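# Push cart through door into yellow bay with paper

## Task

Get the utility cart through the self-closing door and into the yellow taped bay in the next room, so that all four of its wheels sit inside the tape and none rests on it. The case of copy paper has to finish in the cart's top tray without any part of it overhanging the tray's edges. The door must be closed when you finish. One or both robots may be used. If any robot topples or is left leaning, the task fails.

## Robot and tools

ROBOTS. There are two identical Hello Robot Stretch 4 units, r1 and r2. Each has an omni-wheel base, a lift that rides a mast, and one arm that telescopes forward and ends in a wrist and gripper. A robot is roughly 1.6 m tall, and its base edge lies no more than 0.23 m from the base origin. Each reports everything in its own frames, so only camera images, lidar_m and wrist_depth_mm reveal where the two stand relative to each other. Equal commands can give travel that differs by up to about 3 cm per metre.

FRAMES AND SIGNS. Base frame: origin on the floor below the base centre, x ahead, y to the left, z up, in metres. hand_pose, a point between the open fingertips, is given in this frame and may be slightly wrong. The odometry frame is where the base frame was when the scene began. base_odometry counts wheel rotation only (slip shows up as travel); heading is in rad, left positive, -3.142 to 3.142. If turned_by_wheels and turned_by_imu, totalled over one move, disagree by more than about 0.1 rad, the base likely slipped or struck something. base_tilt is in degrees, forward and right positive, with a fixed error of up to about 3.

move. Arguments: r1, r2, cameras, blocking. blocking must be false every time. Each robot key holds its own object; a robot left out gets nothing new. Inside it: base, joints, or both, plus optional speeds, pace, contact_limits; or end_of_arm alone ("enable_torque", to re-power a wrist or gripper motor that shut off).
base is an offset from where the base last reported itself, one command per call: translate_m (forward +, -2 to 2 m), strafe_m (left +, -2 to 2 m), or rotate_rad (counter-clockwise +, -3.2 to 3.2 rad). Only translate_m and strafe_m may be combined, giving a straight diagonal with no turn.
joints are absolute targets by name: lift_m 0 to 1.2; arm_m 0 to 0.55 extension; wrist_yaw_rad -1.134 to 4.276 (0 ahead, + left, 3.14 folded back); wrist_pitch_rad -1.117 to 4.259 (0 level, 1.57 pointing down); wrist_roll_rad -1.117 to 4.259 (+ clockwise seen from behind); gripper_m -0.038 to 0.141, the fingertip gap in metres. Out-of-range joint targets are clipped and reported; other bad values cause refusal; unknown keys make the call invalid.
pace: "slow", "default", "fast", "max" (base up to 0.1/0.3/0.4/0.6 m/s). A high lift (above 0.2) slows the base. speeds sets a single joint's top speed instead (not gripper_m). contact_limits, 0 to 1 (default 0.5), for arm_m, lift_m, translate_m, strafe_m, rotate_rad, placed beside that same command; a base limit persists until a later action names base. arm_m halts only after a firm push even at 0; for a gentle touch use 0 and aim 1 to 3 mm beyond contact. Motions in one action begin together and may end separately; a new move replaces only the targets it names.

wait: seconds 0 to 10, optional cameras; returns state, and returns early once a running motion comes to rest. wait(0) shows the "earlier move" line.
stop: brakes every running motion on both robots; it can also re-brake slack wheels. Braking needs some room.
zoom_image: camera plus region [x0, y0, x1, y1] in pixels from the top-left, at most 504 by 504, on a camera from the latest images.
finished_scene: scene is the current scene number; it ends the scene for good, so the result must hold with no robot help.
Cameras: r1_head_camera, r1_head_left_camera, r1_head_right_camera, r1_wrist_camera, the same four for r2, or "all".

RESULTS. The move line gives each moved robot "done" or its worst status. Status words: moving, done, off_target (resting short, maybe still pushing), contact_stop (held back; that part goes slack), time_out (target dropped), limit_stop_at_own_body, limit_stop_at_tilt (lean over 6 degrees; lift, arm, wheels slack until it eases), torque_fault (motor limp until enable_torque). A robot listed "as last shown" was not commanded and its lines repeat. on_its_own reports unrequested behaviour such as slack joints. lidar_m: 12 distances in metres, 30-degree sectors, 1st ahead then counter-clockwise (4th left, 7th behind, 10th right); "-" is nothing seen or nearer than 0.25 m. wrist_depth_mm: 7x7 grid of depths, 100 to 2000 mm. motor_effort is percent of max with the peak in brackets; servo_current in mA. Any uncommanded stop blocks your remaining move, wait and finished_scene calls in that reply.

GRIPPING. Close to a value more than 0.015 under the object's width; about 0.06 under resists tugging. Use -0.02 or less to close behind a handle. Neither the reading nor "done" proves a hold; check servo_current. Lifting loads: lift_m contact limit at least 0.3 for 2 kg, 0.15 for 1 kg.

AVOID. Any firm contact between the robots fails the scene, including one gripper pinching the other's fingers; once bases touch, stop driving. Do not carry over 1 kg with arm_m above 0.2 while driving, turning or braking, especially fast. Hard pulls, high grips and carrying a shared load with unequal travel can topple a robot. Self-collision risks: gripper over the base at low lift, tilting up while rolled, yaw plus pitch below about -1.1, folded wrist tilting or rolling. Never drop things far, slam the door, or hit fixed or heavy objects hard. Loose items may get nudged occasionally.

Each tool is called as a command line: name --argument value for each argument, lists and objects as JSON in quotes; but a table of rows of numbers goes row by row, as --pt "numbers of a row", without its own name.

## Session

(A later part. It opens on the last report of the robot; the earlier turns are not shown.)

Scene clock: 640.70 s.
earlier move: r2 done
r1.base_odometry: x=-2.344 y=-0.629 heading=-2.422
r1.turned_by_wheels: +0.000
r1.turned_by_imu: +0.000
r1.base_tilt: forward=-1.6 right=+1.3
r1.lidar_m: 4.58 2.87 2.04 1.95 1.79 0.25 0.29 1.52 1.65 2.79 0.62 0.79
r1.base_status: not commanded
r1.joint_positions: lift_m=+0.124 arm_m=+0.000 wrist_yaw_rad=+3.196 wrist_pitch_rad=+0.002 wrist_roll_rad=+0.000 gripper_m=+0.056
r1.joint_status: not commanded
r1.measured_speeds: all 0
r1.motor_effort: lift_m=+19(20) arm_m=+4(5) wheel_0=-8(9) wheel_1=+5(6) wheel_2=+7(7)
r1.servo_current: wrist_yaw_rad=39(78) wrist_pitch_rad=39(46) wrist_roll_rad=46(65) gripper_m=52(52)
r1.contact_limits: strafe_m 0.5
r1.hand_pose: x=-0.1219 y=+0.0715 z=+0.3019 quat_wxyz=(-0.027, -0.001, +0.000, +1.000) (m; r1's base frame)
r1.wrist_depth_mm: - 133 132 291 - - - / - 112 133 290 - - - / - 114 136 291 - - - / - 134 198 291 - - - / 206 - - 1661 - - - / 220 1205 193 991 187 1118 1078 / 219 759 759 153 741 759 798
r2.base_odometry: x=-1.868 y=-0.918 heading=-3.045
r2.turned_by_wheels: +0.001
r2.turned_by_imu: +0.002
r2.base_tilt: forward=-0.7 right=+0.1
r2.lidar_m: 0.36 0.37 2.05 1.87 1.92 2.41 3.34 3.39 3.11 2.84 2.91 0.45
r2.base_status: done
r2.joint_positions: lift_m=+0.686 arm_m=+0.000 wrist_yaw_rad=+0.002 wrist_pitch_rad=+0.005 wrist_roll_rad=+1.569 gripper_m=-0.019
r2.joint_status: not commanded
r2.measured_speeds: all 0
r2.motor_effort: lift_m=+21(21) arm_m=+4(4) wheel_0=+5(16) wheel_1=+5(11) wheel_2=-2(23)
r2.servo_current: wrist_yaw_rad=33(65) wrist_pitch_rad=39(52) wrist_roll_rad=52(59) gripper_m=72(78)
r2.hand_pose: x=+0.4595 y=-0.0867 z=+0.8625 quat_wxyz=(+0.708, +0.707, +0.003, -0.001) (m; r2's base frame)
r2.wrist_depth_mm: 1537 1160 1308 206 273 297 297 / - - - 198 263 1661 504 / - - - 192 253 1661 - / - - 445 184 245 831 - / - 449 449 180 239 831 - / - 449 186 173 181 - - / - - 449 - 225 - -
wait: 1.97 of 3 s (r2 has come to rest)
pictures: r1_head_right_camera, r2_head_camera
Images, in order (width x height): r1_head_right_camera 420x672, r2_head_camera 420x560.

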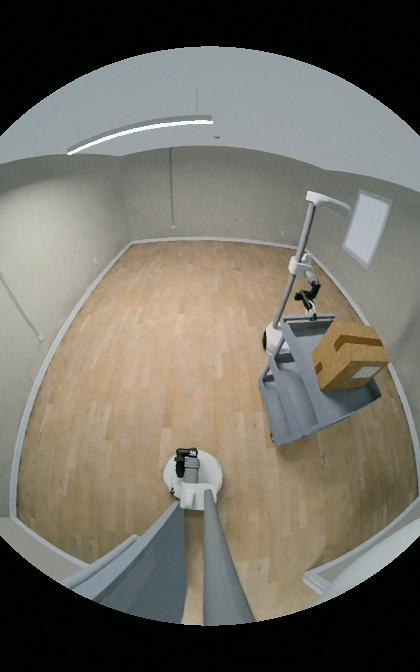

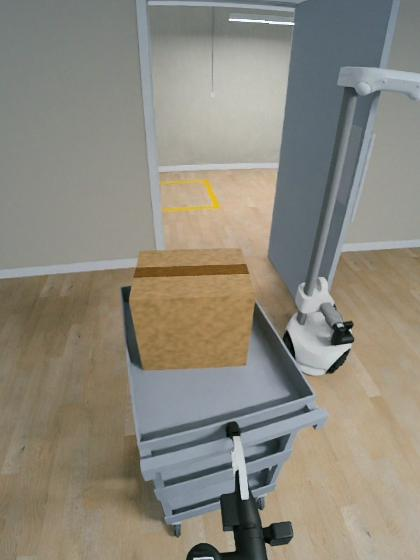

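move --blocking false --cameras '[]' --r2 '{"base": {"translate_m": -0.5}}'

wait --seconds 4 --cameras '[]'

move --blocking false --cameras '[]' --r2 '{"base": {"strafe_m": 0.03}, "pace": "slow"}'

wait --seconds 1.5 --cameras '[]'

move --blocking false --cameras '[]' --r2 '{"base": {"translate_m": 0.1}, "pace": "slow"}'

wait --seconds 2 --cameras '["r2_head_camera"]'

Scene clock: 682.50 s.
move: r2 moving
r1: as last shown
r1.base_tilt: forward=-1.5 right=+1.3
r1.lidar_m: 4.59 2.88 2.06 1.93 1.77 0.25 0.26 1.52 1.63 2.80 0.63 0.78
r1.motor_effort: lift_m=+19(20) arm_m=+4(4) wheel_0=-8(8) wheel_1=+5(5) wheel_2=+7(7)
r1.servo_current: wrist_yaw_rad=52(65) wrist_pitch_rad=39(46) wrist_roll_rad=39(72) gripper_m=33(46)
r1.contact_limits: strafe_m 0.5
r1.wrist_depth_mm: - 133 133 290 - - - / - 112 133 291 - - - / - 115 136 291 - - - / - 134 198 293 - - - / 205 - - 1708 - - - / 220 1205 193 991 187 1098 1078 / 220 759 759 153 732 759 788
r2.base_odometry: x=-1.837 y=-0.915 heading=-3.045
r2.turned_by_wheels: +0.000
r2.turned_by_imu: +0.001
r2.base_tilt: forward=-0.7 right=+0.1
r2.lidar_m: 0.37 0.37 2.03 1.87 1.92 2.44 3.31 3.33 3.07 2.83 2.91 0.43
r2.base_status: translate_m moving
r2.joint_positions: lift_m=+0.686 arm_m=+0.000 wrist_yaw_rad=+0.005 wrist_pitch_rad=+0.005 wrist_roll_rad=+1.569 gripper_m=-0.019
r2.joint_status: not commanded
r2.measured_speeds: translate_m=-0.120 strafe_m=-0.001 rotate_rad=+0.004 lift_m=+0.000 arm_m=+0.000 wrist_yaw_rad=+0.000 wrist_pitch_rad=+0.000 wrist_roll_rad=+0.000
r2.motor_effort: lift_m=+21(21) arm_m=-4(4) wheel_0=-4(7) wheel_1=-8(9) wheel_2=+17(18)
r2.servo_current: wrist_yaw_rad=46(59) wrist_pitch_rad=46(52) wrist_roll_rad=46(52) gripper_m=72(78)
r2.hand_pose: x=+0.4598 y=-0.0859 z=+0.8625 quat_wxyz=(+0.708, +0.707, +0.004, +0.000) (m; r2's base frame)
r2.wrist_depth_mm: 1537 1160 1336 263 267 300 300 / - - - 195 258 1661 496 / - - - 189 251 831 - / - - 449 183 244 854 - / - 449 449 179 236 831 - / - 449 189 174 180 - - / - - 452 - - - -
pictures: none
No camera images: "cameras" was empty.

Scene clock: 685.17 s.
earlier move: r2 done
r1.base_odometry: x=-2.344 y=-0.629 heading=-2.422
r1.turned_by_wheels: +0.000
r1.turned_by_imu: +0.000
r1.base_tilt: forward=-1.6 right=+1.2
r1.lidar_m: 4.58 2.90 2.03 1.93 1.77 0.25 0.29 1.51 1.66 2.78 1.03 0.89
r1.base_status: not commanded
r1.joint_positions: lift_m=+0.124 arm_m=+0.000 wrist_yaw_rad=+3.196 wrist_pitch_rad=+0.002 wrist_roll_rad=+0.000 gripper_m=+0.056
r1.joint_status: not commanded
r1.measured_speeds: all 0
r1.motor_effort: lift_m=+19(20) arm_m=+4(4) wheel_0=-8(8) wheel_1=+5(6) wheel_2=+7(7)
r1.servo_current: wrist_yaw_rad=52(72) wrist_pitch_rad=46(52) wrist_roll_rad=46(78) gripper_m=39(52)
r1.contact_limits: strafe_m 0.5
r1.hand_pose: x=-0.1219 y=+0.0715 z=+0.3019 quat_wxyz=(-0.027, -0.001, +0.000, +1.000) (m; r1's base frame)
r1.wrist_depth_mm: - 133 133 289 - - - / - 112 133 291 - - - / - 115 136 291 - - - / - 134 198 291 - - - / 206 - - 1661 - - - / 220 1229 193 1008 188 1138 1098 / 218 759 750 153 732 759 788
r2.base_odometry: x=-1.370 y=-0.870 heading=-3.045
r2.turned_by_wheels: +0.000
r2.turned_by_imu: +0.001
r2.base_tilt: forward=-0.7 right=+0.1
r2.lidar_m: 0.39 0.44 1.99 1.83 1.86 2.40 2.81 2.88 3.15 2.89 2.96 0.42
r2.base_status: done
r2.joint_positions: lift_m=+0.686 arm_m=+0.000 wrist_yaw_rad=+0.003 wrist_pitch_rad=+0.005 wrist_roll_rad=+1.569 gripper_m=-0.019
r2.joint_status: not commanded
r2.measured_speeds: all 0
r2.motor_effort: lift_m=+21(21) arm_m=-4(4) wheel_0=-1(12) wheel_1=-2(12) wheel_2=+4(19)
r2.servo_current: wrist_yaw_rad=39(59) wrist_pitch_rad=46(52) wrist_roll_rad=46(59) gripper_m=72(78)
r2.hand_pose: x=+0.4596 y=-0.0866 z=+0.8625 quat_wxyz=(+0.708, +0.707, +0.003, -0.001) (m; r2's base frame)
r2.wrist_depth_mm: - - - 153 211 1464 - / - - 504 157 216 - - / - 418 418 161 220 820 - / - 452 445 164 226 831 - / - 480 469 168 231 - - / - - 186 173 180 - - / - - - - 240 1576 496
wait: 2.67 of 4 s (r2 has come to rest)
pictures: none
No camera images: "cameras" was empty.

Scene clock: 685.67 s.
move: r2 moving
r1: as last shown
r1.base_tilt: forward=-1.5 right=+1.3
r1.lidar_m: 4.58 2.92 2.02 1.95 1.77 0.25 0.27 1.51 1.67 2.76 1.04 0.88
r1.servo_current: wrist_yaw_rad=33(72) wrist_pitch_rad=46(46) wrist_roll_rad=39(59) gripper_m=39(52)
r1.contact_limits: strafe_m 0.5
r1.wrist_depth_mm: - 133 132 291 - - - / - 112 133 291 - - - / - 115 136 291 - - - / - 134 198 293 - - - / 206 - - 1661 - - - / 220 1229 194 976 187 1138 1118 / 219 750 759 153 750 759 798
r2.base_odometry: x=-1.369 y=-0.884 heading=-3.045
r2.turned_by_wheels: +0.000
r2.turned_by_imu: +0.000
r2.base_tilt: forward=-0.7 right=+0.1
r2.lidar_m: 0.39 0.44 1.97 1.80 1.87 2.38 2.83 2.89 3.14 2.92 2.97 0.43
r2.base_status: strafe_m moving
r2.joint_positions: lift_m=+0.686 arm_m=+0.000 wrist_yaw_rad=+0.000 wrist_pitch_rad=+0.005 wrist_roll_rad=+1.569 gripper_m=-0.019
r2.joint_status: not commanded
r2.measured_speeds: translate_m=+0.000 strafe_m=+0.055 rotate_rad=-0.001 lift_m=+0.000 arm_m=+0.000 wrist_yaw_rad=-0.038 wrist_pitch_rad=+0.000 wrist_roll_rad=+0.000
r2.motor_effort: lift_m=+20(21) arm_m=-4(4) wheel_0=-11(11) wheel_1=+8(9) wheel_2=+0(2)
r2.servo_current: wrist_yaw_rad=39(59) wrist_pitch_rad=52(52) wrist_roll_rad=46(52) gripper_m=78(78)
r2.hand_pose: x=+0.4593 y=-0.0874 z=+0.8625 quat_wxyz=(+0.708, +0.707, +0.002, -0.002) (m; r2's base frame)
r2.wrist_depth_mm: - - - 157 213 1430 - / - 1863 585 159 217 768 - / - 424 418 163 222 809 - / - 452 445 167 227 831 - / - 477 469 170 231 - - / - - 187 174 181 - - / - - - - 240 1576 480
pictures: none
No camera images: "cameras" was empty.

Scene clock: 686.47 s.
earlier move: r2 done
r1.base_odometry: x=-2.344 y=-0.629 heading=-2.422
r1.turned_by_wheels: +0.000
r1.turned_by_imu: +0.000
r1.base_tilt: forward=-1.5 right=+1.3
r1.lidar_m: 4.60 2.92 2.06 1.93 1.78 0.25 0.27 1.52 1.66 2.79 1.07 0.88
r1.base_status: not commanded
r1.joint_positions: lift_m=+0.124 arm_m=+0.000 wrist_yaw_rad=+3.196 wrist_pitch_rad=+0.002 wrist_roll_rad=+0.000 gripper_m=+0.056
r1.joint_status: not commanded
r1.measured_speeds: all 0
r1.motor_effort: lift_m=+20(20) arm_m=+4(4) wheel_0=-7(8) wheel_1=+5(6) wheel_2=+7(7)
r1.servo_current: wrist_yaw_rad=52(72) wrist_pitch_rad=39(52) wrist_roll_rad=33(59) gripper_m=33(52)
r1.contact_limits: strafe_m 0.5
r1.hand_pose: x=-0.1219 y=+0.0715 z=+0.3019 quat_wxyz=(-0.027, -0.001, +0.000, +1.000) (m; r1's base frame)
r1.wrist_depth_mm: - 133 133 290 - - - / - 112 133 291 - - - / - 115 136 290 - - - / - 134 198 293 - - - / 206 - - 1661 - - - / 220 1205 194 991 188 1118 1098 / 219 750 759 154 741 750 798
r2.base_odometry: x=-1.368 y=-0.899 heading=-3.045
r2.turned_by_wheels: +0.000
r2.turned_by_imu: +0.000
r2.base_tilt: forward=-0.7 right=+0.1
r2.lidar_m: 0.42 0.49 1.96 1.80 1.85 2.36 2.84 2.87 3.15 2.93 2.99 0.42
r2.base_status: done
r2.joint_positions: lift_m=+0.686 arm_m=+0.000 wrist_yaw_rad=-0.005 wrist_pitch_rad=+0.005 wrist_roll_rad=+1.569 gripper_m=-0.019
r2.joint_status: not commanded
r2.measured_speeds: all 0
r2.motor_effort: lift_m=+21(21) arm_m=-4(4) wheel_0=-10(14) wheel_1=+4(9) wheel_2=+0(2)
r2.servo_current: wrist_yaw_rad=39(65) wrist_pitch_rad=39(52) wrist_roll_rad=33(52) gripper_m=72(78)
r2.hand_pose: x=+0.4589 y=-0.0889 z=+0.8625 quat_wxyz=(+0.708, +0.707, +0.000, -0.004) (m; r2's base frame)
r2.wrist_depth_mm: - - - 156 211 1464 - / - 1808 530 158 216 - - / - 424 418 162 222 820 - / - 455 445 166 227 831 - / - 477 469 170 229 - - / - - 186 173 181 - - / - - - - 241 1576 496
wait: 0.80 of 1.5 s (r2 has come to rest)
pictures: none
No camera images: "cameras" was empty.

Scene clock: 686.97 s.
move: r2 moving
r1: as last shown
r1.base_tilt: forward=-1.6 right=+1.3
r1.lidar_m: 4.59 2.87 2.03 1.93 1.78 0.25 0.25 1.50 1.65 2.79 1.00 0.90
r1.motor_effort: lift_m=+19(20) arm_m=+4(4) wheel_0=-8(8) wheel_1=+5(5) wheel_2=+7(7)
r1.servo_current: wrist_yaw_rad=59(65) wrist_pitch_rad=39(46) wrist_roll_rad=39(59) gripper_m=39(46)
r1.contact_limits: strafe_m 0.5
r1.wrist_depth_mm: - 133 132 291 - - - / - 112 133 290 - - - / - 115 136 290 - - - / - 134 198 290 - - - / 206 - - 1661 - - - / 220 1182 194 1008 187 1118 1098 / 219 759 768 153 732 759 798
r2.base_odometry: x=-1.380 y=-0.901 heading=-3.046
r2.turned_by_wheels: -0.001
r2.turned_by_imu: -0.001
r2.base_tilt: forward=-0.7 right=+0.0
r2.lidar_m: 0.39 0.44 1.92 1.82 1.85 2.37 2.84 2.90 3.17 2.94 3.00 0.40
r2.base_status: translate_m moving
r2.joint_positions: lift_m=+0.686 arm_m=+0.000 wrist_yaw_rad=-0.006 wrist_pitch_rad=+0.005 wrist_roll_rad=+1.569 gripper_m=-0.019
r2.joint_status: not commanded
r2.measured_speeds: translate_m=+0.048 strafe_m=+0.001 rotate_rad=+0.000 lift_m=+0.000 arm_m=+0.000 wrist_yaw_rad=+0.000 wrist_pitch_rad=+0.000 wrist_roll_rad=+0.000
r2.motor_effort: lift_m=+21(21) arm_m=-3(4) wheel_0=+3(9) wheel_1=+6(8) wheel_2=-15(17)
r2.servo_current: wrist_yaw_rad=46(65) wrist_pitch_rad=46(52) wrist_roll_rad=46(59) gripper_m=72(78)
r2.hand_pose: x=+0.4587 y=-0.0893 z=+0.8625 quat_wxyz=(+0.708, +0.707, +0.000, -0.004) (m; r2's base frame)
r2.wrist_depth_mm: - - - 156 213 1430 - / - 1808 544 158 217 768 - / - 424 421 162 221 820 - / - 452 445 166 226 831 - / - 477 469 169 231 - - / - - 186 173 181 - - / - - - - - 1537 500
pictures: none
No camera images: "cameras" was empty.

Scene clock: 688.77 s.
earlier move: r2 done
r1.base_odometry: x=-2.344 y=-0.629 heading=-2.422
r1.turned_by_wheels: +0.000
r1.turned_by_imu: +0.000
r1.base_tilt: forward=-1.5 right=+1.3
r1.lidar_m: 4.59 2.91 2.03 1.95 1.73 0.25 0.25 1.52 1.66 2.80 0.91 0.82
r1.base_status: not commanded
r1.joint_positions: lift_m=+0.124 arm_m=+0.000 wrist_yaw_rad=+3.196 wrist_pitch_rad=+0.002 wrist_roll_rad=+0.000 gripper_m=+0.056
r1.joint_status: not commanded
r1.measured_speeds: all 0
r1.motor_effort: lift_m=+19(20) arm_m=+4(4) wheel_0=-8(8) wheel_1=+5(5) wheel_2=+7(7)
r1.servo_current: wrist_yaw_rad=33(65) wrist_pitch_rad=46(52) wrist_roll_rad=52(65) gripper_m=39(52)
r1.contact_limits: strafe_m 0.5
r1.hand_pose: x=-0.1219 y=+0.0715 z=+0.3019 quat_wxyz=(-0.027, -0.001, +0.000, +1.000) (m; r1's base frame)
r1.wrist_depth_mm: - 133 133 290 - - - / - 112 132 290 - - - / - 115 136 291 - - - / - 134 198 291 - - - / 205 - - 1618 - - - / 220 1229 194 991 187 1138 1078 / 220 759 750 153 723 759 788
r2.base_odometry: x=-1.467 y=-0.909 heading=-3.045
r2.turned_by_wheels: +0.001
r2.turned_by_imu: +0.001
r2.base_tilt: forward=-0.7 right=+0.1
r2.lidar_m: 0.40 0.43 1.94 1.82 1.86 2.36 2.94 2.96 3.15 2.93 2.96 0.41
r2.base_status: done
r2.joint_positions: lift_m=+0.686 arm_m=+0.000 wrist_yaw_rad=+0.000 wrist_pitch_rad=+0.005 wrist_roll_rad=+1.569 gripper_m=-0.019
r2.joint_status: not commanded
r2.measured_speeds: all 0
r2.motor_effort: lift_m=+21(21) arm_m=-1(4) wheel_0=+8(11) wheel_1=+5(8) wheel_2=-6(17)
r2.servo_current: wrist_yaw_rad=52(65) wrist_pitch_rad=46(52) wrist_roll_rad=39(65) gripper_m=72(78)
r2.hand_pose: x=+0.4593 y=-0.0874 z=+0.8625 quat_wxyz=(+0.708, +0.707, +0.002, -0.002) (m; r2's base frame)
r2.wrist_depth_mm: - - - 149 205 1336 - / - 1808 430 153 211 - - / - 413 415 156 216 - - / - 452 445 162 223 820 - / - - 477 168 229 - - / - - 186 173 180 - - / - - - - 242 1576 488
wait: 1.80 of 2 s (r2 has come to rest)
pictures: r2_head_camera
Images, in order (width x height): r2_head_camera 420x560.

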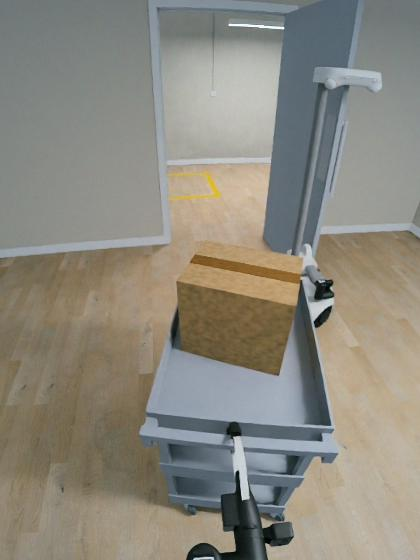

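move --blocking false --cameras '[]' --r2 '{"base": {"translate_m": 0.1, "strafe_m": -0.12}, "pace": "slow"}'

wait --seconds 2.5 --cameras '[]'

Scene clock: 706.27 s.
move: r2 moving
r1: as last shown
r1.base_tilt: forward=-1.6 right=+1.3
r1.lidar_m: 4.60 2.88 2.04 1.94 1.79 0.25 0.28 1.51 1.66 2.79 0.90 0.79
r1.motor_effort: lift_m=+19(20) arm_m=+4(4) wheel_0=-7(8) wheel_1=+5(5) wheel_2=+7(7)
r1.servo_current: wrist_yaw_rad=39(59) wrist_pitch_rad=46(46) wrist_roll_rad=52(65) gripper_m=39(46)
r1.contact_limits: strafe_m 0.5
r1.wrist_depth_mm: - 133 132 291 - - - / - 112 133 290 - - - / - 115 135 290 - - - / - 134 197 291 - - - / 206 - - 1708 - - - / 220 1205 195 1008 188 1118 1098 / 218 750 759 153 741 768 788
r2.base_odometry: x=-1.476 y=-0.900 heading=-3.045
r2.turned_by_wheels: +0.000
r2.turned_by_imu: +0.001
r2.base_tilt: forward=-0.7 right=+0.1
r2.lidar_m: 0.41 0.46 1.97 1.82 1.87 2.37 2.94 2.98 3.18 2.91 2.97 0.39
r2.base_status: translate_m moving; strafe_m moving
r2.joint_positions: lift_m=+0.686 arm_m=+0.000 wrist_yaw_rad=+0.000 wrist_pitch_rad=+0.005 wrist_roll_rad=+1.569 gripper_m=-0.019
r2.joint_status: not commanded
r2.measured_speeds: translate_m=+0.030 strafe_m=-0.037 rotate_rad=+0.000 lift_m=+0.000 arm_m=+0.000 wrist_yaw_rad=+0.001 wrist_pitch_rad=+0.000 wrist_roll_rad=+0.000
r2.motor_effort: lift_m=+21(21) arm_m=+4(4) wheel_0=+10(16) wheel_1=-4(5) wheel_2=-11(11)
r2.servo_current: wrist_yaw_rad=46(59) wrist_pitch_rad=46(46) wrist_roll_rad=39(59) gripper_m=78(78)
r2.hand_pose: x=+0.4593 y=-0.0874 z=+0.8625 quat_wxyz=(+0.708, +0.707, +0.002, -0.002) (m; r2's base frame)
r2.wrist_depth_mm: - - - 149 206 1336 - / - - 559 153 211 - - / - 415 418 157 217 - - / - 452 445 162 224 831 - / - - 473 167 229 - - / - - 187 172 180 - - / - - - - 242 1576 488
pictures: none
No camera images: "cameras" was empty.

Scene clock: 708.60 s.
earlier move: r2 done
r1.base_odometry: x=-2.344 y=-0.629 heading=-2.422
r1.turned_by_wheels: +0.000
r1.turned_by_imu: +0.000
r1.base_tilt: forward=-1.6 right=+1.3
r1.lidar_m: 4.58 2.89 2.04 1.92 1.77 0.25 0.25 1.51 1.66 2.78 0.79 0.66
r1.base_status: not commanded
r1.joint_positions: lift_m=+0.124 arm_m=+0.000 wrist_yaw_rad=+3.196 wrist_pitch_rad=+0.002 wrist_roll_rad=+0.000 gripper_m=+0.056
r1.joint_status: not commanded
r1.measured_speeds: all 0
r1.motor_effort: lift_m=+19(20) arm_m=+4(4) wheel_0=-8(8) wheel_1=+5(6) wheel_2=+7(7)
r1.servo_current: wrist_yaw_rad=46(65) wrist_pitch_rad=46(52) wrist_roll_rad=65(72) gripper_m=39(52)
r1.contact_limits: strafe_m 0.5
r1.hand_pose: x=-0.1219 y=+0.0715 z=+0.3019 quat_wxyz=(-0.027, -0.001, +0.000, +1.000) (m; r1's base frame)
r1.wrist_depth_mm: - 133 133 291 - - - / - 112 133 293 - - - / - 115 135 291 - - - / - 134 198 293 - - - / 206 - - 1708 - - - / 221 1229 194 991 187 1118 1098 / 219 750 750 153 741 768 798
r2.base_odometry: x=-1.578 y=-0.800 heading=-3.045
r2.turned_by_wheels: +0.000
r2.turned_by_imu: +0.001
r2.base_tilt: forward=-0.7 right=+0.1
r2.lidar_m: 0.39 0.39 2.11 1.95 2.00 2.54 3.02 3.07 3.00 2.78 2.83 0.43
r2.base_status: done
r2.joint_positions: lift_m=+0.686 arm_m=+0.000 wrist_yaw_rad=+0.004 wrist_pitch_rad=+0.005 wrist_roll_rad=+1.569 gripper_m=-0.019
r2.joint_status: not commanded
r2.measured_speeds: all 0
r2.motor_effort: lift_m=+21(21) arm_m=+4(4) wheel_0=+8(17) wheel_1=-3(7) wheel_2=-6(13)
r2.servo_current: wrist_yaw_rad=52(59) wrist_pitch_rad=46(52) wrist_roll_rad=52(59) gripper_m=72(78)
r2.hand_pose: x=+0.4596 y=-0.0862 z=+0.8625 quat_wxyz=(+0.708, +0.707, +0.003, +0.000) (m; r2's base frame)
r2.wrist_depth_mm: - - - 169 229 1281 1205 / - - - 169 229 1255 - / - - 430 171 230 831 - / - 445 439 231 232 831 - / - 462 455 172 233 831 - / - - 187 173 181 - - / - - 496 - 236 1537 -
wait: 2.33 of 2.5 s (r2 has come to rest)
pictures: none
No camera images: "cameras" was empty.

move --blocking false --cameras '[]' --r2 '{"base": {"translate_m": 0.12}, "pace": "slow"}'

wait --seconds 2.5 --cameras '["r2_head_camera"]'

Scene clock: 712.83 s.
move: r2 moving
r1: as last shown
r1.base_tilt: forward=-1.5 right=+1.3
r1.lidar_m: 4.59 2.90 2.05 1.93 1.77 0.25 0.28 1.52 1.67 2.78 0.76 0.66
r1.motor_effort: lift_m=+19(20) arm_m=+4(5) wheel_0=-8(8) wheel_1=+5(6) wheel_2=+7(7)
r1.servo_current: wrist_yaw_rad=52(59) wrist_pitch_rad=33(46) wrist_roll_rad=46(65) gripper_m=39(46)
r1.contact_limits: strafe_m 0.5
r1.wrist_depth_mm: - 133 132 290 - - - / - 112 133 290 - - - / - 115 136 293 - - - / - 134 198 291 - - - / 205 - - 1708 - - - / 220 1205 193 976 187 1138 1098 / 219 759 750 154 741 759 798
r2.base_odometry: x=-1.590 y=-0.801 heading=-3.045
r2.turned_by_wheels: +0.000
r2.turned_by_imu: +0.000
r2.base_tilt: forward=-0.7 right=+0.1
r2.lidar_m: 0.39 0.41 2.08 1.95 1.98 2.51 3.02 3.06 3.02 2.80 2.85 0.41
r2.base_status: translate_m moving
r2.joint_positions: lift_m=+0.686 arm_m=+0.000 wrist_yaw_rad=+0.002 wrist_pitch_rad=+0.005 wrist_roll_rad=+1.569 gripper_m=-0.019
r2.joint_status: not commanded
r2.measured_speeds: translate_m=+0.047 strafe_m=+0.000 rotate_rad=-0.005 lift_m=+0.000 arm_m=+0.000 wrist_yaw_rad=-0.023 wrist_pitch_rad=+0.000 wrist_roll_rad=+0.000
r2.motor_effort: lift_m=+21(21) arm_m=+4(4) wheel_0=+6(13) wheel_1=+8(8) wheel_2=-13(13)
r2.servo_current: wrist_yaw_rad=52(52) wrist_pitch_rad=39(52) wrist_roll_rad=52(59) gripper_m=78(78)
r2.hand_pose: x=+0.4594 y=-0.0870 z=+0.8625 quat_wxyz=(+0.708, +0.707, +0.002, -0.001) (m; r2's base frame)
r2.wrist_depth_mm: - - - 171 233 1205 1138 / - 1921 - 172 233 1281 - / - - 430 172 232 831 - / - 442 436 232 232 842 - / - 459 452 172 233 831 - / - - 186 172 180 - - / - - 488 - 233 1576 -
pictures: none
No camera images: "cameras" was empty.

Scene clock: 714.80 s.
earlier move: r2 done
r1.base_odometry: x=-2.344 y=-0.629 heading=-2.422
r1.turned_by_wheels: +0.000
r1.turned_by_imu: +0.000
r1.base_tilt: forward=-1.6 right=+1.3
r1.lidar_m: 4.58 2.90 2.02 1.94 1.76 0.25 0.28 1.51 1.66 2.77 0.64 0.56
r1.base_status: not commanded
r1.joint_positions: lift_m=+0.124 arm_m=+0.000 wrist_yaw_rad=+3.196 wrist_pitch_rad=+0.002 wrist_roll_rad=+0.000 gripper_m=+0.056
r1.joint_status: not commanded
r1.measured_speeds: all 0
r1.motor_effort: lift_m=+19(20) arm_m=+4(5) wheel_0=-8(9) wheel_1=+5(6) wheel_2=+7(7)
r1.servo_current: wrist_yaw_rad=46(65) wrist_pitch_rad=46(52) wrist_roll_rad=46(65) gripper_m=46(46)
r1.contact_limits: strafe_m 0.5
r1.hand_pose: x=-0.1219 y=+0.0715 z=+0.3019 quat_wxyz=(-0.027, -0.001, +0.000, +1.000) (m; r1's base frame)
r1.wrist_depth_mm: - 133 133 291 - - - / - 112 133 293 - - - / - 115 136 290 - - - / - 134 199 293 - - - / 206 - - 1661 - - - / 220 1229 193 991 188 1138 1098 / 219 750 759 153 723 768 788
r2.base_odometry: x=-1.697 y=-0.811 heading=-3.045
r2.turned_by_wheels: -0.001
r2.turned_by_imu: -0.001
r2.base_tilt: forward=-0.7 right=+0.1
r2.lidar_m: 0.41 0.43 2.12 1.94 2.01 2.53 3.14 3.20 3.01 2.78 2.81 0.42
r2.base_status: done
r2.joint_positions: lift_m=+0.686 arm_m=+0.000 wrist_yaw_rad=-0.007 wrist_pitch_rad=+0.005 wrist_roll_rad=+1.569 gripper_m=-0.019
r2.joint_status: not commanded
r2.measured_speeds: all 0
r2.motor_effort: lift_m=+21(21) arm_m=+4(4) wheel_0=-1(13) wheel_1=+3(9) wheel_2=-11(19)
r2.servo_current: wrist_yaw_rad=59(65) wrist_pitch_rad=46(52) wrist_roll_rad=46(59) gripper_m=78(85)
r2.hand_pose: x=+0.4587 y=-0.0893 z=+0.8625 quat_wxyz=(+0.708, +0.707, -0.001, -0.004) (m; r2's base frame)
r2.wrist_depth_mm: - - - 166 226 1138 1118 / - 1397 1576 168 227 1182 - / - 430 430 169 229 831 - / - 445 442 229 230 831 - / - 466 462 171 233 842 - / - - 186 173 180 - - / - - 496 - - 1537 512
wait: 1.97 of 2.5 s (r2 has come to rest)
pictures: r2_head_camera
Images, in order (width x height): r2_head_camera 420x560.

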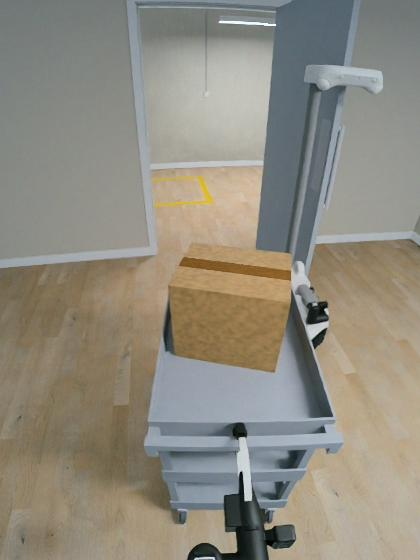

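move --blocking false --cameras '[]' --r2 '{"base": {"rotate_rad": 0.07}, "pace": "slow"}'

wait --seconds 1.5 --cameras '[]'

move --blocking false --cameras '[]' --r2 '{"base": {"strafe_m": -0.08}, "pace": "slow"}'

wait --seconds 2 --cameras '["r2_head_camera"]'

Scene clock: 741.60 s.
move: r2 moving
r1: as last shown
r1.lidar_m: 4.58 2.91 2.04 1.94 1.78 0.25 0.27 1.48 1.67 2.80 0.63 0.55
r1.motor_effort: lift_m=+19(20) arm_m=+4(4) wheel_0=-8(8) wheel_1=+5(5) wheel_2=+7(7)
r1.servo_current: wrist_yaw_rad=52(59) wrist_pitch_rad=39(52) wrist_roll_rad=59(78) gripper_m=46(46)
r1.contact_limits: strafe_m 0.5
r1.wrist_depth_mm: - 133 133 290 - - - / - 112 133 291 - - - / - 115 136 290 - - - / - 134 199 291 - - - / 206 - - 1708 - - - / 220 1205 194 976 187 1138 1078 / 218 759 759 153 732 768 788
r2.base_odometry: x=-1.697 y=-0.811 heading=-2.977
r2.turned_by_wheels: +0.068
r2.turned_by_imu: +0.066
r2.base_tilt: forward=-0.6 right=+0.0
r2.lidar_m: 0.40 2.77 2.04 1.96 2.02 2.72 3.19 3.20 2.93 2.78 2.88 0.44
r2.base_status: rotate_rad moving
r2.joint_positions: lift_m=+0.686 arm_m=+0.000 wrist_yaw_rad=-0.008 wrist_pitch_rad=+0.005 wrist_roll_rad=+1.569 gripper_m=-0.019
r2.joint_status: not commanded
r2.measured_speeds: translate_m=+0.000 strafe_m=+0.000 rotate_rad=+0.042 lift_m=+0.000 arm_m=+0.000 wrist_yaw_rad=+0.000 wrist_pitch_rad=+0.000 wrist_roll_rad=+0.000
r2.motor_effort: lift_m=+21(21) arm_m=+3(4) wheel_0=-9(14) wheel_1=-6(7) wheel_2=-9(15)
r2.servo_current: wrist_yaw_rad=52(65) wrist_pitch_rad=52(52) wrist_roll_rad=46(59) gripper_m=72(78)
r2.hand_pose: x=+0.4586 y=-0.0896 z=+0.8625 quat_wxyz=(+0.708, +0.707, -0.001, -0.004) (m; r2's base frame)
r2.wrist_depth_mm: - - 1537 155 211 1229 - / - 1308 544 158 216 - - / - 421 421 162 222 809 - / - 452 445 166 227 842 - / - - 473 170 231 - - / - - 186 173 181 - - / - - - - - 1708 477
pictures: none
No camera images: "cameras" was empty.

Scene clock: 741.93 s.
earlier move: r2 done
r1.base_odometry: x=-2.344 y=-0.629 heading=-2.422
r1.turned_by_wheels: +0.000
r1.turned_by_imu: +0.000
r1.base_tilt: forward=-1.5 right=+1.3
r1.lidar_m: 4.59 2.89 2.06 1.94 1.77 0.25 0.28 1.53 1.64 2.78 0.64 0.55
r1.base_status: not commanded
r1.joint_positions: lift_m=+0.124 arm_m=+0.000 wrist_yaw_rad=+3.196 wrist_pitch_rad=+0.002 wrist_roll_rad=+0.000 gripper_m=+0.056
r1.joint_status: not commanded
r1.measured_speeds: all 0
r1.motor_effort: lift_m=+19(20) arm_m=+4(4) wheel_0=-8(8) wheel_1=+5(5) wheel_2=+7(7)
r1.servo_current: wrist_yaw_rad=52(59) wrist_pitch_rad=46(52) wrist_roll_rad=46(78) gripper_m=46(46)
r1.contact_limits: strafe_m 0.5
r1.hand_pose: x=-0.1219 y=+0.0715 z=+0.3019 quat_wxyz=(-0.027, -0.001, +0.000, +1.000) (m; r1's base frame)
r1.wrist_depth_mm: - 133 133 290 - - - / - 112 133 290 - - - / - 115 136 293 - - - / - 134 198 293 - - - / 205 - - 1661 - - - / 220 1229 193 1008 187 1118 1098 / 218 759 741 153 741 768 798
r2.base_odometry: x=-1.697 y=-0.811 heading=-2.977
r2.turned_by_wheels: +0.000
r2.turned_by_imu: +0.000
r2.base_tilt: forward=-0.7 right=+0.0
r2.lidar_m: 0.40 2.74 2.07 1.94 2.04 2.69 3.15 3.23 2.95 2.80 2.88 0.42
r2.base_status: done
r2.joint_positions: lift_m=+0.686 arm_m=+0.000 wrist_yaw_rad=-0.008 wrist_pitch_rad=+0.005 wrist_roll_rad=+1.569 gripper_m=-0.019
r2.joint_status: not commanded
r2.measured_speeds: all 0
r2.motor_effort: lift_m=+21(21) arm_m=+2(4) wheel_0=-8(14) wheel_1=-5(7) wheel_2=-7(15)
r2.servo_current: wrist_yaw_rad=46(65) wrist_pitch_rad=39(52) wrist_roll_rad=46(59) gripper_m=72(78)
r2.hand_pose: x=+0.4586 y=-0.0896 z=+0.8625 quat_wxyz=(+0.708, +0.707, -0.001, -0.004) (m; r2's base frame)
r2.wrist_depth_mm: - 1430 1464 153 211 1229 - / - 1336 410 158 216 - - / - 424 424 161 220 809 - / - 455 449 165 224 831 - / - - 469 169 230 - - / - - 186 173 181 - - / - - - - - 1661 473
wait: 0.33 of 1.5 s (r2 has come to rest)
pictures: none
No camera images: "cameras" was empty.

Scene clock: 742.43 s.
move: r2 moving
r1: as last shown
r1.base_tilt: forward=-1.6 right=+1.3
r1.lidar_m: 4.59 2.90 2.07 1.93 1.76 0.25 0.27 1.48 1.65 2.78 0.62 0.53
r1.servo_current: wrist_yaw_rad=52(59) wrist_pitch_rad=39(46) wrist_roll_rad=52(59) gripper_m=46(46)
r1.contact_limits: strafe_m 0.5
r1.wrist_depth_mm: - 133 133 291 - - - / - 112 133 291 - - - / - 115 135 291 - - - / - 134 198 293 - - - / 206 - - 1661 - - - / 220 1205 194 991 187 1118 1098 / 218 750 759 153 741 759 798
r2.base_odometry: x=-1.699 y=-0.797 heading=-2.977
r2.turned_by_wheels: +0.000
r2.turned_by_imu: +0.000
r2.base_tilt: forward=-0.7 right=+0.1
r2.lidar_m: 0.39 0.49 2.05 1.98 2.04 2.74 3.12 3.23 2.92 2.78 2.85 0.43
r2.base_status: strafe_m moving
r2.joint_positions: lift_m=+0.686 arm_m=+0.000 wrist_yaw_rad=-0.002 wrist_pitch_rad=+0.005 wrist_roll_rad=+1.569 gripper_m=-0.019
r2.joint_status: not commanded
r2.measured_speeds: translate_m=+0.000 strafe_m=-0.056 rotate_rad=+0.000 lift_m=+0.000 arm_m=+0.000 wrist_yaw_rad=+0.028 wrist_pitch_rad=+0.000 wrist_roll_rad=+0.000
r2.motor_effort: lift_m=+20(21) arm_m=+1(2) wheel_0=+12(12) wheel_1=-7(8) wheel_2=-1(6)
r2.servo_current: wrist_yaw_rad=46(59) wrist_pitch_rad=46(52) wrist_roll_rad=46(52) gripper_m=65(78)
r2.hand_pose: x=+0.4591 y=-0.0880 z=+0.8625 quat_wxyz=(+0.708, +0.707, +0.001, -0.002) (m; r2's base frame)
r2.wrist_depth_mm: 1661 1308 1499 151 207 1160 - / - 1308 455 154 213 - - / - 427 421 158 217 820 - / - 452 445 163 224 831 - / - - 477 168 229 - - / - - 186 172 181 1661 - / - - - - - 1576 469
pictures: none
No camera images: "cameras" was empty.

Scene clock: 743.87 s.
earlier move: r2 done
r1.base_odometry: x=-2.344 y=-0.629 heading=-2.422
r1.turned_by_wheels: +0.000
r1.turned_by_imu: +0.000
r1.base_tilt: forward=-1.6 right=+1.3
r1.lidar_m: 4.60 2.87 2.05 1.92 1.79 0.25 0.25 1.52 1.65 2.80 0.63 0.54
r1.base_status: not commanded
r1.joint_positions: lift_m=+0.124 arm_m=+0.000 wrist_yaw_rad=+3.196 wrist_pitch_rad=+0.002 wrist_roll_rad=+0.000 gripper_m=+0.056
r1.joint_status: not commanded
r1.measured_speeds: all 0
r1.motor_effort: lift_m=+19(20) arm_m=+4(4) wheel_0=-8(9) wheel_1=+5(6) wheel_2=+7(7)
r1.servo_current: wrist_yaw_rad=39(65) wrist_pitch_rad=46(52) wrist_roll_rad=52(59) gripper_m=39(46)
r1.contact_limits: strafe_m 0.5
r1.hand_pose: x=-0.1219 y=+0.0715 z=+0.3019 quat_wxyz=(-0.027, -0.001, +0.000, +1.000) (m; r1's base frame)
r1.wrist_depth_mm: - 133 132 291 - - - / - 112 133 290 - - - / - 115 136 291 - - - / - 134 198 293 - - - / 206 - - 1661 - - - / 220 1182 193 991 188 1118 1098 / 219 759 750 154 741 759 798
r2.base_odometry: x=-1.710 y=-0.732 heading=-2.977
r2.turned_by_wheels: +0.000
r2.turned_by_imu: +0.001
r2.base_tilt: forward=-0.7 right=+0.1
r2.lidar_m: 0.40 0.43 2.14 2.04 2.11 2.82 3.16 3.22 2.85 2.71 2.81 0.41
r2.base_status: done
r2.joint_positions: lift_m=+0.686 arm_m=+0.000 wrist_yaw_rad=+0.005 wrist_pitch_rad=+0.005 wrist_roll_rad=+1.569 gripper_m=-0.019
r2.joint_status: not commanded
r2.measured_speeds: all 0
r2.motor_effort: lift_m=+21(21) arm_m=-3(4) wheel_0=+7(17) wheel_1=-3(8) wheel_2=-1(6)
r2.servo_current: wrist_yaw_rad=59(65) wrist_pitch_rad=39(52) wrist_roll_rad=52(59) gripper_m=72(78)
r2.hand_pose: x=+0.4597 y=-0.0860 z=+0.8625 quat_wxyz=(+0.708, +0.707, +0.004, +0.000) (m; r2's base frame)
r2.wrist_depth_mm: - - 1397 159 218 1255 - / - - - 161 220 798 - / - 421 424 165 224 809 - / - 452 442 167 228 820 - / - 477 469 170 232 - - / - - 186 173 181 - - / - - - - - 1576 477
wait: 1.43 of 2 s (r2 has come to rest)
pictures: r2_head_camera
Images, in order (width x height): r2_head_camera 420x560.

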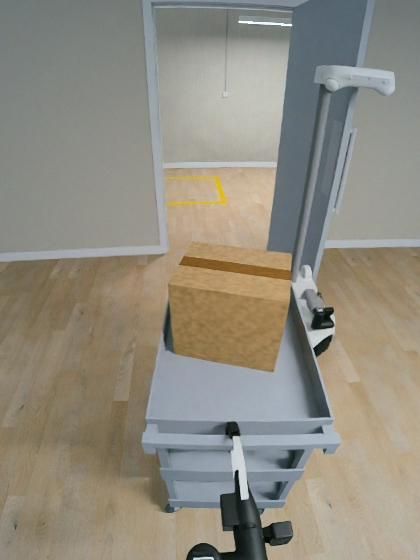

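move --blocking false --cameras '[]' --r2 '{"base": {"strafe_m": -0.05}, "pace": "slow"}'

wait --seconds 1.5 --cameras '[]'

move --blocking false --cameras '[]' --r2 '{"base": {"translate_m": 0.12}, "pace": "slow"}'

wait --seconds 2 --cameras '["r2_head_camera", "r1_head_right_camera"]'

Scene clock: 749.23 s.
move: r2 moving
r1: as last shown
r1.lidar_m: 4.59 2.90 2.05 1.94 1.75 0.25 0.28 1.50 1.63 2.80 0.59 0.53
r1.motor_effort: lift_m=+19(20) arm_m=+4(4) wheel_0=-8(8) wheel_1=+5(5) wheel_2=+7(7)
r1.servo_current: wrist_yaw_rad=65(65) wrist_pitch_rad=39(46) wrist_roll_rad=46(65) gripper_m=39(46)
r1.contact_limits: strafe_m 0.5
r1.wrist_depth_mm: - 133 133 290 - - - / - 112 133 291 - - - / - 115 136 293 - - - / - 134 198 291 - - - / 206 - - 1708 - - - / 221 1205 194 991 187 1118 1078 / 218 741 759 153 732 768 798
r2.base_odometry: x=-1.712 y=-0.718 heading=-2.976
r2.turned_by_wheels: +0.000
r2.turned_by_imu: +0.001
r2.base_tilt: forward=-0.7 right=+0.1
r2.lidar_m: 0.39 0.43 2.16 2.04 2.14 2.83 3.14 3.22 2.85 2.69 2.80 0.44
r2.base_status: strafe_m moving
r2.joint_positions: lift_m=+0.686 arm_m=+0.000 wrist_yaw_rad=+0.006 wrist_pitch_rad=+0.005 wrist_roll_rad=+1.569 gripper_m=-0.019
r2.joint_status: not commanded
r2.measured_speeds: translate_m=-0.001 strafe_m=-0.057 rotate_rad=+0.003 lift_m=+0.000 arm_m=+0.000 wrist_yaw_rad=+0.000 wrist_pitch_rad=+0.000 wrist_roll_rad=+0.000
r2.motor_effort: lift_m=+21(21) arm_m=-3(4) wheel_0=+7(14) wheel_1=-6(8) wheel_2=-1(2)
r2.servo_current: wrist_yaw_rad=52(59) wrist_pitch_rad=52(52) wrist_roll_rad=52(59) gripper_m=65(78)
r2.hand_pose: x=+0.4598 y=-0.0857 z=+0.8625 quat_wxyz=(+0.708, +0.707, +0.004, +0.000) (m; r2's base frame)
r2.wrist_depth_mm: - - 1464 160 218 1255 - / - - - 163 221 809 - / - 424 421 165 225 820 - / - 452 442 168 228 831 - / - 473 466 170 232 - - / - - 188 173 181 - - / - - - - - 1618 484
pictures: none
No camera images: "cameras" was empty.

Scene clock: 750.33 s.
earlier move: r2 done
r1.base_odometry: x=-2.344 y=-0.629 heading=-2.422
r1.turned_by_wheels: +0.000
r1.turned_by_imu: +0.000
r1.base_tilt: forward=-1.6 right=+1.3
r1.lidar_m: 4.58 2.91 2.05 1.94 1.74 0.25 0.28 1.52 1.66 2.79 0.61 0.51
r1.base_status: not commanded
r1.joint_positions: lift_m=+0.124 arm_m=+0.000 wrist_yaw_rad=+3.196 wrist_pitch_rad=+0.002 wrist_roll_rad=+0.000 gripper_m=+0.056
r1.joint_status: not commanded
r1.measured_speeds: all 0
r1.motor_effort: lift_m=+19(20) arm_m=+4(4) wheel_0=-8(8) wheel_1=+5(6) wheel_2=+7(7)
r1.servo_current: wrist_yaw_rad=52(65) wrist_pitch_rad=39(46) wrist_roll_rad=33(65) gripper_m=46(46)
r1.contact_limits: strafe_m 0.5
r1.hand_pose: x=-0.1219 y=+0.0715 z=+0.3019 quat_wxyz=(-0.027, -0.001, +0.000, +1.000) (m; r1's base frame)
r1.wrist_depth_mm: - 133 133 291 - - - / - 112 133 291 - - - / - 115 136 291 - - - / - 134 198 291 - - - / 206 - - 1661 - - - / 220 1205 194 1008 187 1118 1098 / 219 750 750 153 723 768 809
r2.base_odometry: x=-1.718 y=-0.683 heading=-2.976
r2.turned_by_wheels: +0.000
r2.turned_by_imu: +0.000
r2.base_tilt: forward=-0.7 right=+0.1
r2.lidar_m: 0.37 0.40 2.19 2.09 2.17 2.87 3.12 3.21 2.80 2.65 2.75 0.44
r2.base_status: done
r2.joint_positions: lift_m=+0.686 arm_m=+0.000 wrist_yaw_rad=+0.006 wrist_pitch_rad=+0.005 wrist_roll_rad=+1.569 gripper_m=-0.019
r2.joint_status: not commanded
r2.measured_speeds: all 0
r2.motor_effort: lift_m=+21(21) arm_m=-4(4) wheel_0=+7(14) wheel_1=-4(8) wheel_2=+0(2)
r2.servo_current: wrist_yaw_rad=52(65) wrist_pitch_rad=52(52) wrist_roll_rad=59(59) gripper_m=72(78)
r2.hand_pose: x=+0.4598 y=-0.0857 z=+0.8625 quat_wxyz=(+0.708, +0.707, +0.004, +0.000) (m; r2's base frame)
r2.wrist_depth_mm: - - 1499 168 228 1118 - / - - - 169 229 768 - / - 430 430 171 230 831 - / - 449 445 230 231 842 - / - 469 462 172 233 842 - / - - 186 173 181 - - / - - 496 - 236 1537 508
wait: 1.10 of 1.5 s (r2 has come to rest)
pictures: none
No camera images: "cameras" was empty.

Scene clock: 750.83 s.
move: r2 moving
r1: as last shown
r1.lidar_m: 4.59 2.91 2.07 1.94 1.78 0.25 0.25 1.48 1.68 2.78 0.61 0.49
r1.motor_effort: lift_m=+19(20) arm_m=+4(4) wheel_0=-8(8) wheel_1=+5(5) wheel_2=+7(7)
r1.servo_current: wrist_yaw_rad=39(65) wrist_pitch_rad=39(46) wrist_roll_rad=52(59) gripper_m=46(46)
r1.contact_limits: strafe_m 0.5
r1.wrist_depth_mm: - 133 133 291 - - - / - 112 133 291 - - - / - 115 136 291 - - - / - 134 198 293 - - - / 206 - - 1661 - - - / 220 1205 193 991 187 1118 1078 / 219 759 768 154 741 759 788
r2.base_odometry: x=-1.730 y=-0.685 heading=-2.976
r2.turned_by_wheels: +0.000
r2.turned_by_imu: +0.000
r2.base_tilt: forward=-0.7 right=+0.1
r2.lidar_m: 0.38 0.41 2.20 2.08 2.17 2.90 3.16 3.23 2.81 2.67 2.75 0.41
r2.base_status: translate_m moving
r2.joint_positions: lift_m=+0.686 arm_m=+0.000 wrist_yaw_rad=+0.000 wrist_pitch_rad=+0.005 wrist_roll_rad=+1.569 gripper_m=-0.019
r2.joint_status: not commanded
r2.measured_speeds: translate_m=+0.048 strafe_m=+0.000 rotate_rad=-0.006 lift_m=+0.000 arm_m=+0.000 wrist_yaw_rad=-0.041 wrist_pitch_rad=+0.000 wrist_roll_rad=+0.000
r2.motor_effort: lift_m=+21(21) arm_m=-3(4) wheel_0=+8(12) wheel_1=+7(9) wheel_2=-13(13)
r2.servo_current: wrist_yaw_rad=46(65) wrist_pitch_rad=46(52) wrist_roll_rad=59(59) gripper_m=72(78)
r2.hand_pose: x=+0.4593 y=-0.0874 z=+0.8625 quat_wxyz=(+0.708, +0.707, +0.002, -0.002) (m; r2's base frame)
r2.wrist_depth_mm: - - - 171 231 1098 1042 / - 1983 - 171 231 1281 - / - 492 433 171 233 831 - / - 442 445 232 232 831 - / - 462 455 172 234 842 - / - - 187 172 180 - - / - - 480 - - 1537 -
pictures: none
No camera images: "cameras" was empty.

Scene clock: 752.80 s.
earlier move: r2 done
r1.base_odometry: x=-2.344 y=-0.629 heading=-2.422
r1.turned_by_wheels: +0.000
r1.turned_by_imu: +0.000
r1.base_tilt: forward=-1.5 right=+1.3
r1.lidar_m: 4.59 2.90 2.05 1.95 1.78 0.25 0.28 1.51 1.66 2.79 0.46 0.41
r1.base_status: not commanded
r1.joint_positions: lift_m=+0.124 arm_m=+0.000 wrist_yaw_rad=+3.196 wrist_pitch_rad=+0.002 wrist_roll_rad=+0.000 gripper_m=+0.056
r1.joint_status: not commanded
r1.measured_speeds: all 0
r1.motor_effort: lift_m=+19(20) arm_m=+4(4) wheel_0=-8(8) wheel_1=+5(6) wheel_2=+7(7)
r1.servo_current: wrist_yaw_rad=59(65) wrist_pitch_rad=39(59) wrist_roll_rad=52(72) gripper_m=46(46)
r1.contact_limits: strafe_m 0.5
r1.hand_pose: x=-0.1219 y=+0.0715 z=+0.3019 quat_wxyz=(-0.027, -0.001, +0.000, +1.000) (m; r1's base frame)
r1.wrist_depth_mm: - 133 133 291 - - - / - 112 133 290 - - - / - 115 136 293 - - - / - 134 198 293 - - - / 206 - - 1618 - - - / 221 1229 194 991 187 1118 1098 / 219 750 750 153 732 759 798
r2.base_odometry: x=-1.836 y=-0.703 heading=-2.977
r2.turned_by_wheels: +0.000
r2.turned_by_imu: -0.001
r2.base_tilt: forward=-0.7 right=+0.1
r2.lidar_m: 0.41 0.45 2.21 2.08 2.18 2.90 3.28 3.34 2.78 2.63 2.71 0.43
r2.base_status: done
r2.joint_positions: lift_m=+0.686 arm_m=+0.000 wrist_yaw_rad=-0.006 wrist_pitch_rad=+0.005 wrist_roll_rad=+1.569 gripper_m=-0.019
r2.joint_status: not commanded
r2.measured_speeds: all 0
r2.motor_effort: lift_m=+21(21) arm_m=+4(4) wheel_0=+1(12) wheel_1=+3(9) wheel_2=-9(18)
r2.servo_current: wrist_yaw_rad=52(65) wrist_pitch_rad=39(52) wrist_roll_rad=46(72) gripper_m=72(85)
r2.hand_pose: x=+0.4587 y=-0.0892 z=+0.8625 quat_wxyz=(+0.708, +0.707, +0.000, -0.004) (m; r2's base frame)
r2.wrist_depth_mm: - - - 163 221 1025 - / - 1229 1229 164 224 - - / - 430 427 167 228 820 - / - 452 445 227 228 831 - / - 473 462 171 231 - - / - - 187 173 180 - - / - - - - - 1576 480
wait: 1.97 of 2 s (r2 has come to rest)
pictures: r1_head_right_camera, r2_head_camera
Images, in order (width x height): r1_head_right_camera 420x672, r2_head_camera 420x560.

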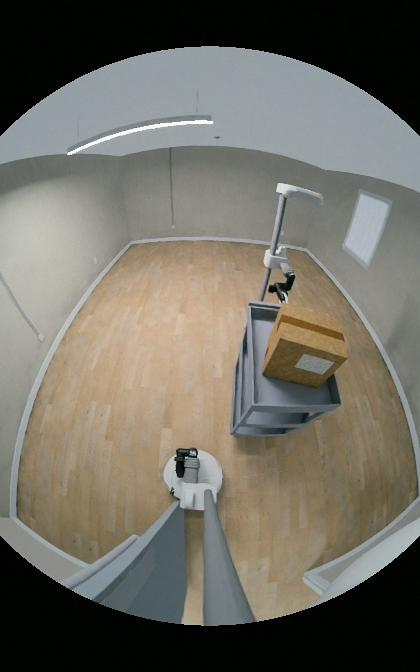

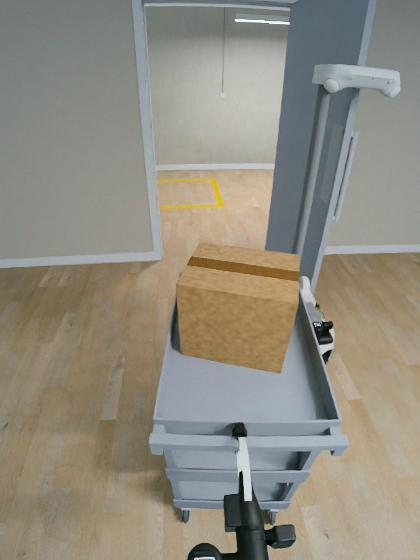

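move --blocking false --cameras '[]' --r1 '{"base": {"strafe_m": 0.13}, "pace": "slow", "contact_limits": {"strafe_m": 0.5}}' --r2 '{"base": {"strafe_m": -0.05}, "pace": "slow"}'

wait --seconds 1.5 --cameras '[]'

wait --seconds 1.5 --cameras '["r2_head_camera", "r1_head_right_camera"]'

Scene clock: 765.17 s.
move: r1 moving; r2 moving
r1.base_odometry: x=-2.334 y=-0.640 heading=-2.421
r1.turned_by_wheels: +0.000
r1.turned_by_imu: +0.000
r1.base_tilt: forward=-1.6 right=+1.3
r1.lidar_m: 4.58 2.88 2.04 1.92 1.78 0.25 0.26 1.51 1.67 2.77 0.46 0.41
r1.base_status: strafe_m moving
r1.joint_positions: lift_m=+0.124 arm_m=+0.000 wrist_yaw_rad=+3.196 wrist_pitch_rad=+0.002 wrist_roll_rad=+0.000 gripper_m=+0.056
r1.joint_status: not commanded
r1.measured_speeds: translate_m=-0.001 strafe_m=+0.056 rotate_rad=+0.003 lift_m=+0.000 arm_m=+0.000 wrist_yaw_rad=+0.000 wrist_pitch_rad=+0.000 wrist_roll_rad=+0.000
r1.motor_effort: lift_m=+19(20) arm_m=+4(4) wheel_0=-13(14) wheel_1=+12(12) wheel_2=+6(6)
r1.servo_current: wrist_yaw_rad=46(65) wrist_pitch_rad=39(46) wrist_roll_rad=39(65) gripper_m=39(46)
r1.contact_limits: strafe_m 0.5
r1.hand_pose: x=-0.1219 y=+0.0715 z=+0.3019 quat_wxyz=(-0.027, -0.001, +0.000, +1.000) (m; r1's base frame)
r1.wrist_depth_mm: - 133 133 291 - - - / - 112 133 291 - - - / - 115 136 293 - - - / - 134 198 290 - - - / 206 - - 294 - - - / 220 1229 193 296 188 1160 1098 / 219 750 750 153 732 768 759
r2.base_odometry: x=-1.838 y=-0.689 heading=-2.977
r2.turned_by_wheels: +0.000
r2.turned_by_imu: +0.001
r2.base_tilt: forward=-0.7 right=+0.1
r2.lidar_m: 0.39 0.44 2.21 2.11 2.20 2.89 3.29 3.34 2.79 2.63 2.76 0.42
r2.base_status: strafe_m moving
r2.joint_positions: lift_m=+0.686 arm_m=+0.000 wrist_yaw_rad=-0.003 wrist_pitch_rad=+0.005 wrist_roll_rad=+1.569 gripper_m=-0.019
r2.joint_status: not commanded
r2.measured_speeds: translate_m=+0.000 strafe_m=-0.055 rotate_rad=-0.001 lift_m=+0.000 arm_m=+0.000 wrist_yaw_rad=+0.014 wrist_pitch_rad=+0.000 wrist_roll_rad=+0.000
r2.motor_effort: lift_m=+21(21) arm_m=+4(4) wheel_0=+12(14) wheel_1=-8(8) wheel_2=+0(8)
r2.servo_current: wrist_yaw_rad=52(65) wrist_pitch_rad=52(52) wrist_roll_rad=39(59) gripper_m=78(78)
r2.hand_pose: x=+0.4590 y=-0.0883 z=+0.8625 quat_wxyz=(+0.708, +0.707, +0.001, -0.003) (m; r2's base frame)
r2.wrist_depth_mm: - - 1397 160 220 1078 - / - 1205 1182 163 222 741 - / - 424 421 165 226 809 - / - 452 442 227 229 831 - / - 480 466 170 231 - - / - - 186 172 180 - - / - - - - - 1576 480
pictures: none
No camera images: "cameras" was empty.

Scene clock: 766.27 s.
earlier move: r1 moving; r2 done
r1.base_odometry: x=-2.270 y=-0.713 heading=-2.421
r1.turned_by_wheels: +0.000
r1.turned_by_imu: +0.001
r1.base_tilt: forward=-1.6 right=+1.3
r1.lidar_m: 4.56 2.72 1.95 1.83 1.78 0.25 0.25 1.57 1.66 2.89 0.46 0.50
r1.base_status: strafe_m moving
r1.joint_positions: lift_m=+0.124 arm_m=+0.000 wrist_yaw_rad=+3.196 wrist_pitch_rad=+0.002 wrist_roll_rad=+0.000 gripper_m=+0.056
r1.joint_status: not commanded
r1.measured_speeds: translate_m=+0.000 strafe_m=+0.069 rotate_rad=+0.001 lift_m=+0.000 arm_m=+0.000 wrist_yaw_rad=+0.000 wrist_pitch_rad=+0.000 wrist_roll_rad=+0.000
r1.motor_effort: lift_m=+19(20) arm_m=+4(4) wheel_0=-7(15) wheel_1=+7(14) wheel_2=+4(8)
r1.servo_current: wrist_yaw_rad=59(65) wrist_pitch_rad=39(46) wrist_roll_rad=52(65) gripper_m=46(52)
r1.contact_limits: strafe_m 0.5
r1.hand_pose: x=-0.1219 y=+0.0715 z=+0.3019 quat_wxyz=(-0.027, -0.001, +0.000, +1.000) (m; r1's base frame)
r1.wrist_depth_mm: - 133 133 300 - - - / - 111 133 301 - - - / - 115 136 300 - - - / - 134 198 301 - - - / 206 - - 303 - - - / 220 1229 193 304 187 1118 1078 / 219 750 750 143 788 768 759
r2.base_odometry: x=-1.844 y=-0.654 heading=-2.976
r2.turned_by_wheels: +0.000
r2.turned_by_imu: +0.001
r2.base_tilt: forward=-0.7 right=+0.1
r2.lidar_m: 0.39 0.42 2.22 2.13 2.19 2.99 3.25 3.34 2.75 2.59 2.71 0.43
r2.base_status: done
r2.joint_positions: lift_m=+0.686 arm_m=+0.000 wrist_yaw_rad=+0.005 wrist_pitch_rad=+0.005 wrist_roll_rad=+1.569 gripper_m=-0.019
r2.joint_status: not commanded
r2.measured_speeds: all 0
r2.motor_effort: lift_m=+21(21) arm_m=+4(4) wheel_0=+9(14) wheel_1=-3(8) wheel_2=+0(8)
r2.servo_current: wrist_yaw_rad=59(65) wrist_pitch_rad=46(52) wrist_roll_rad=52(59) gripper_m=78(78)
r2.hand_pose: x=+0.4597 y=-0.0860 z=+0.8625 quat_wxyz=(+0.708, +0.707, +0.004, +0.000) (m; r2's base frame)
r2.wrist_depth_mm: - 1205 1336 162 220 1138 - / - - - 164 224 - - / - 427 424 166 226 820 - / - 449 442 228 229 831 - / - 469 462 170 232 - - / - - 187 173 180 - - / - - - - - 1576 488
wait: 1.10 of 1.5 s (r2 has come to rest)
pictures: none
No camera images: "cameras" was empty.

Scene clock: 767.10 s.
earlier move: r1 done
r1.base_odometry: x=-2.258 y=-0.726 heading=-2.421
r1.turned_by_wheels: +0.000
r1.turned_by_imu: +0.000
r1.base_tilt: forward=-1.6 right=+1.3
r1.lidar_m: 4.60 2.68 1.92 1.81 1.77 0.25 0.25 1.60 1.67 2.92 0.47 0.51
r1.base_status: done
r1.joint_positions: lift_m=+0.124 arm_m=+0.000 wrist_yaw_rad=+3.196 wrist_pitch_rad=+0.002 wrist_roll_rad=+0.000 gripper_m=+0.056
r1.joint_status: not commanded
r1.measured_speeds: all 0
r1.motor_effort: lift_m=+20(20) arm_m=+4(4) wheel_0=-7(15) wheel_1=+7(14) wheel_2=+5(8)
r1.servo_current: wrist_yaw_rad=59(65) wrist_pitch_rad=39(52) wrist_roll_rad=52(65) gripper_m=39(52)
r1.contact_limits: strafe_m 0.5
r1.hand_pose: x=-0.1219 y=+0.0715 z=+0.3019 quat_wxyz=(-0.027, -0.001, +0.000, +1.000) (m; r1's base frame)
r1.wrist_depth_mm: - 133 132 303 - - - / - 111 133 303 - - - / - 115 136 301 - - - / - 134 199 304 - - - / 206 - - 306 - - - / 220 1205 193 307 187 1138 1098 / 219 768 768 143 778 759 759
r2.base_odometry: x=-1.844 y=-0.654 heading=-2.976
r2.turned_by_wheels: +0.000
r2.turned_by_imu: +0.000
r2.base_tilt: forward=-0.7 right=+0.1
r2.lidar_m: 0.41 0.43 2.26 2.15 2.23 2.97 3.30 3.33 2.71 2.60 2.69 0.43
r2.base_status: done
r2.joint_positions: lift_m=+0.686 arm_m=+0.000 wrist_yaw_rad=+0.005 wrist_pitch_rad=+0.005 wrist_roll_rad=+1.569 gripper_m=-0.019
r2.joint_status: not commanded
r2.measured_speeds: all 0
r2.motor_effort: lift_m=+21(21) arm_m=+3(4) wheel_0=+9(14) wheel_1=-3(8) wheel_2=+0(8)
r2.servo_current: wrist_yaw_rad=46(65) wrist_pitch_rad=39(52) wrist_roll_rad=52(59) gripper_m=72(78)
r2.hand_pose: x=+0.4597 y=-0.0860 z=+0.8625 quat_wxyz=(+0.708, +0.707, +0.004, +0.000) (m; r2's base frame)
r2.wrist_depth_mm: - 1160 1205 162 221 1160 - / - - - 165 224 - - / - 427 427 167 227 820 - / - 449 442 227 229 831 - / - 473 466 171 232 - - / - - 187 173 181 - - / - - - - - 1576 492
wait: 0.83 of 1.5 s (r1 has come to rest)
pictures: r1_head_right_camera, r2_head_camera
Images, in order (width x height): r1_head_right_camera 420x672, r2_head_camera 420x560.

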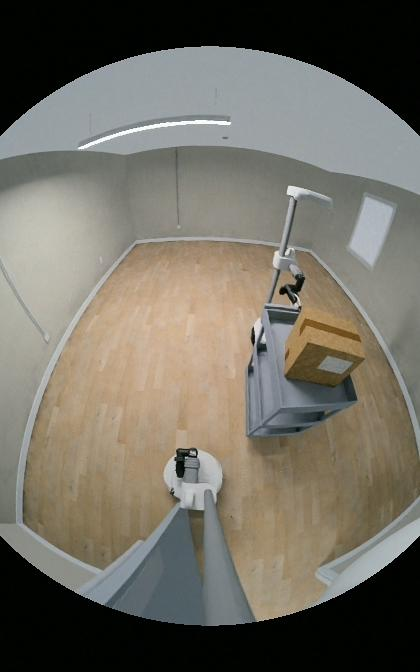

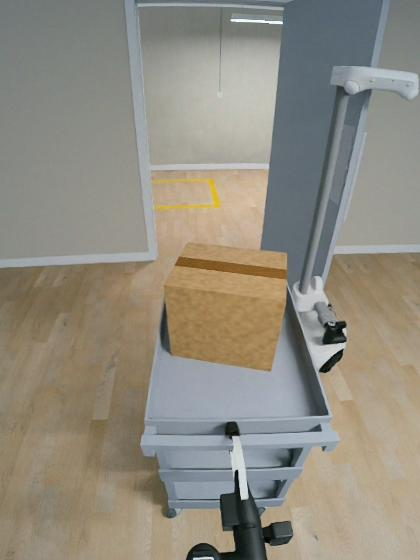

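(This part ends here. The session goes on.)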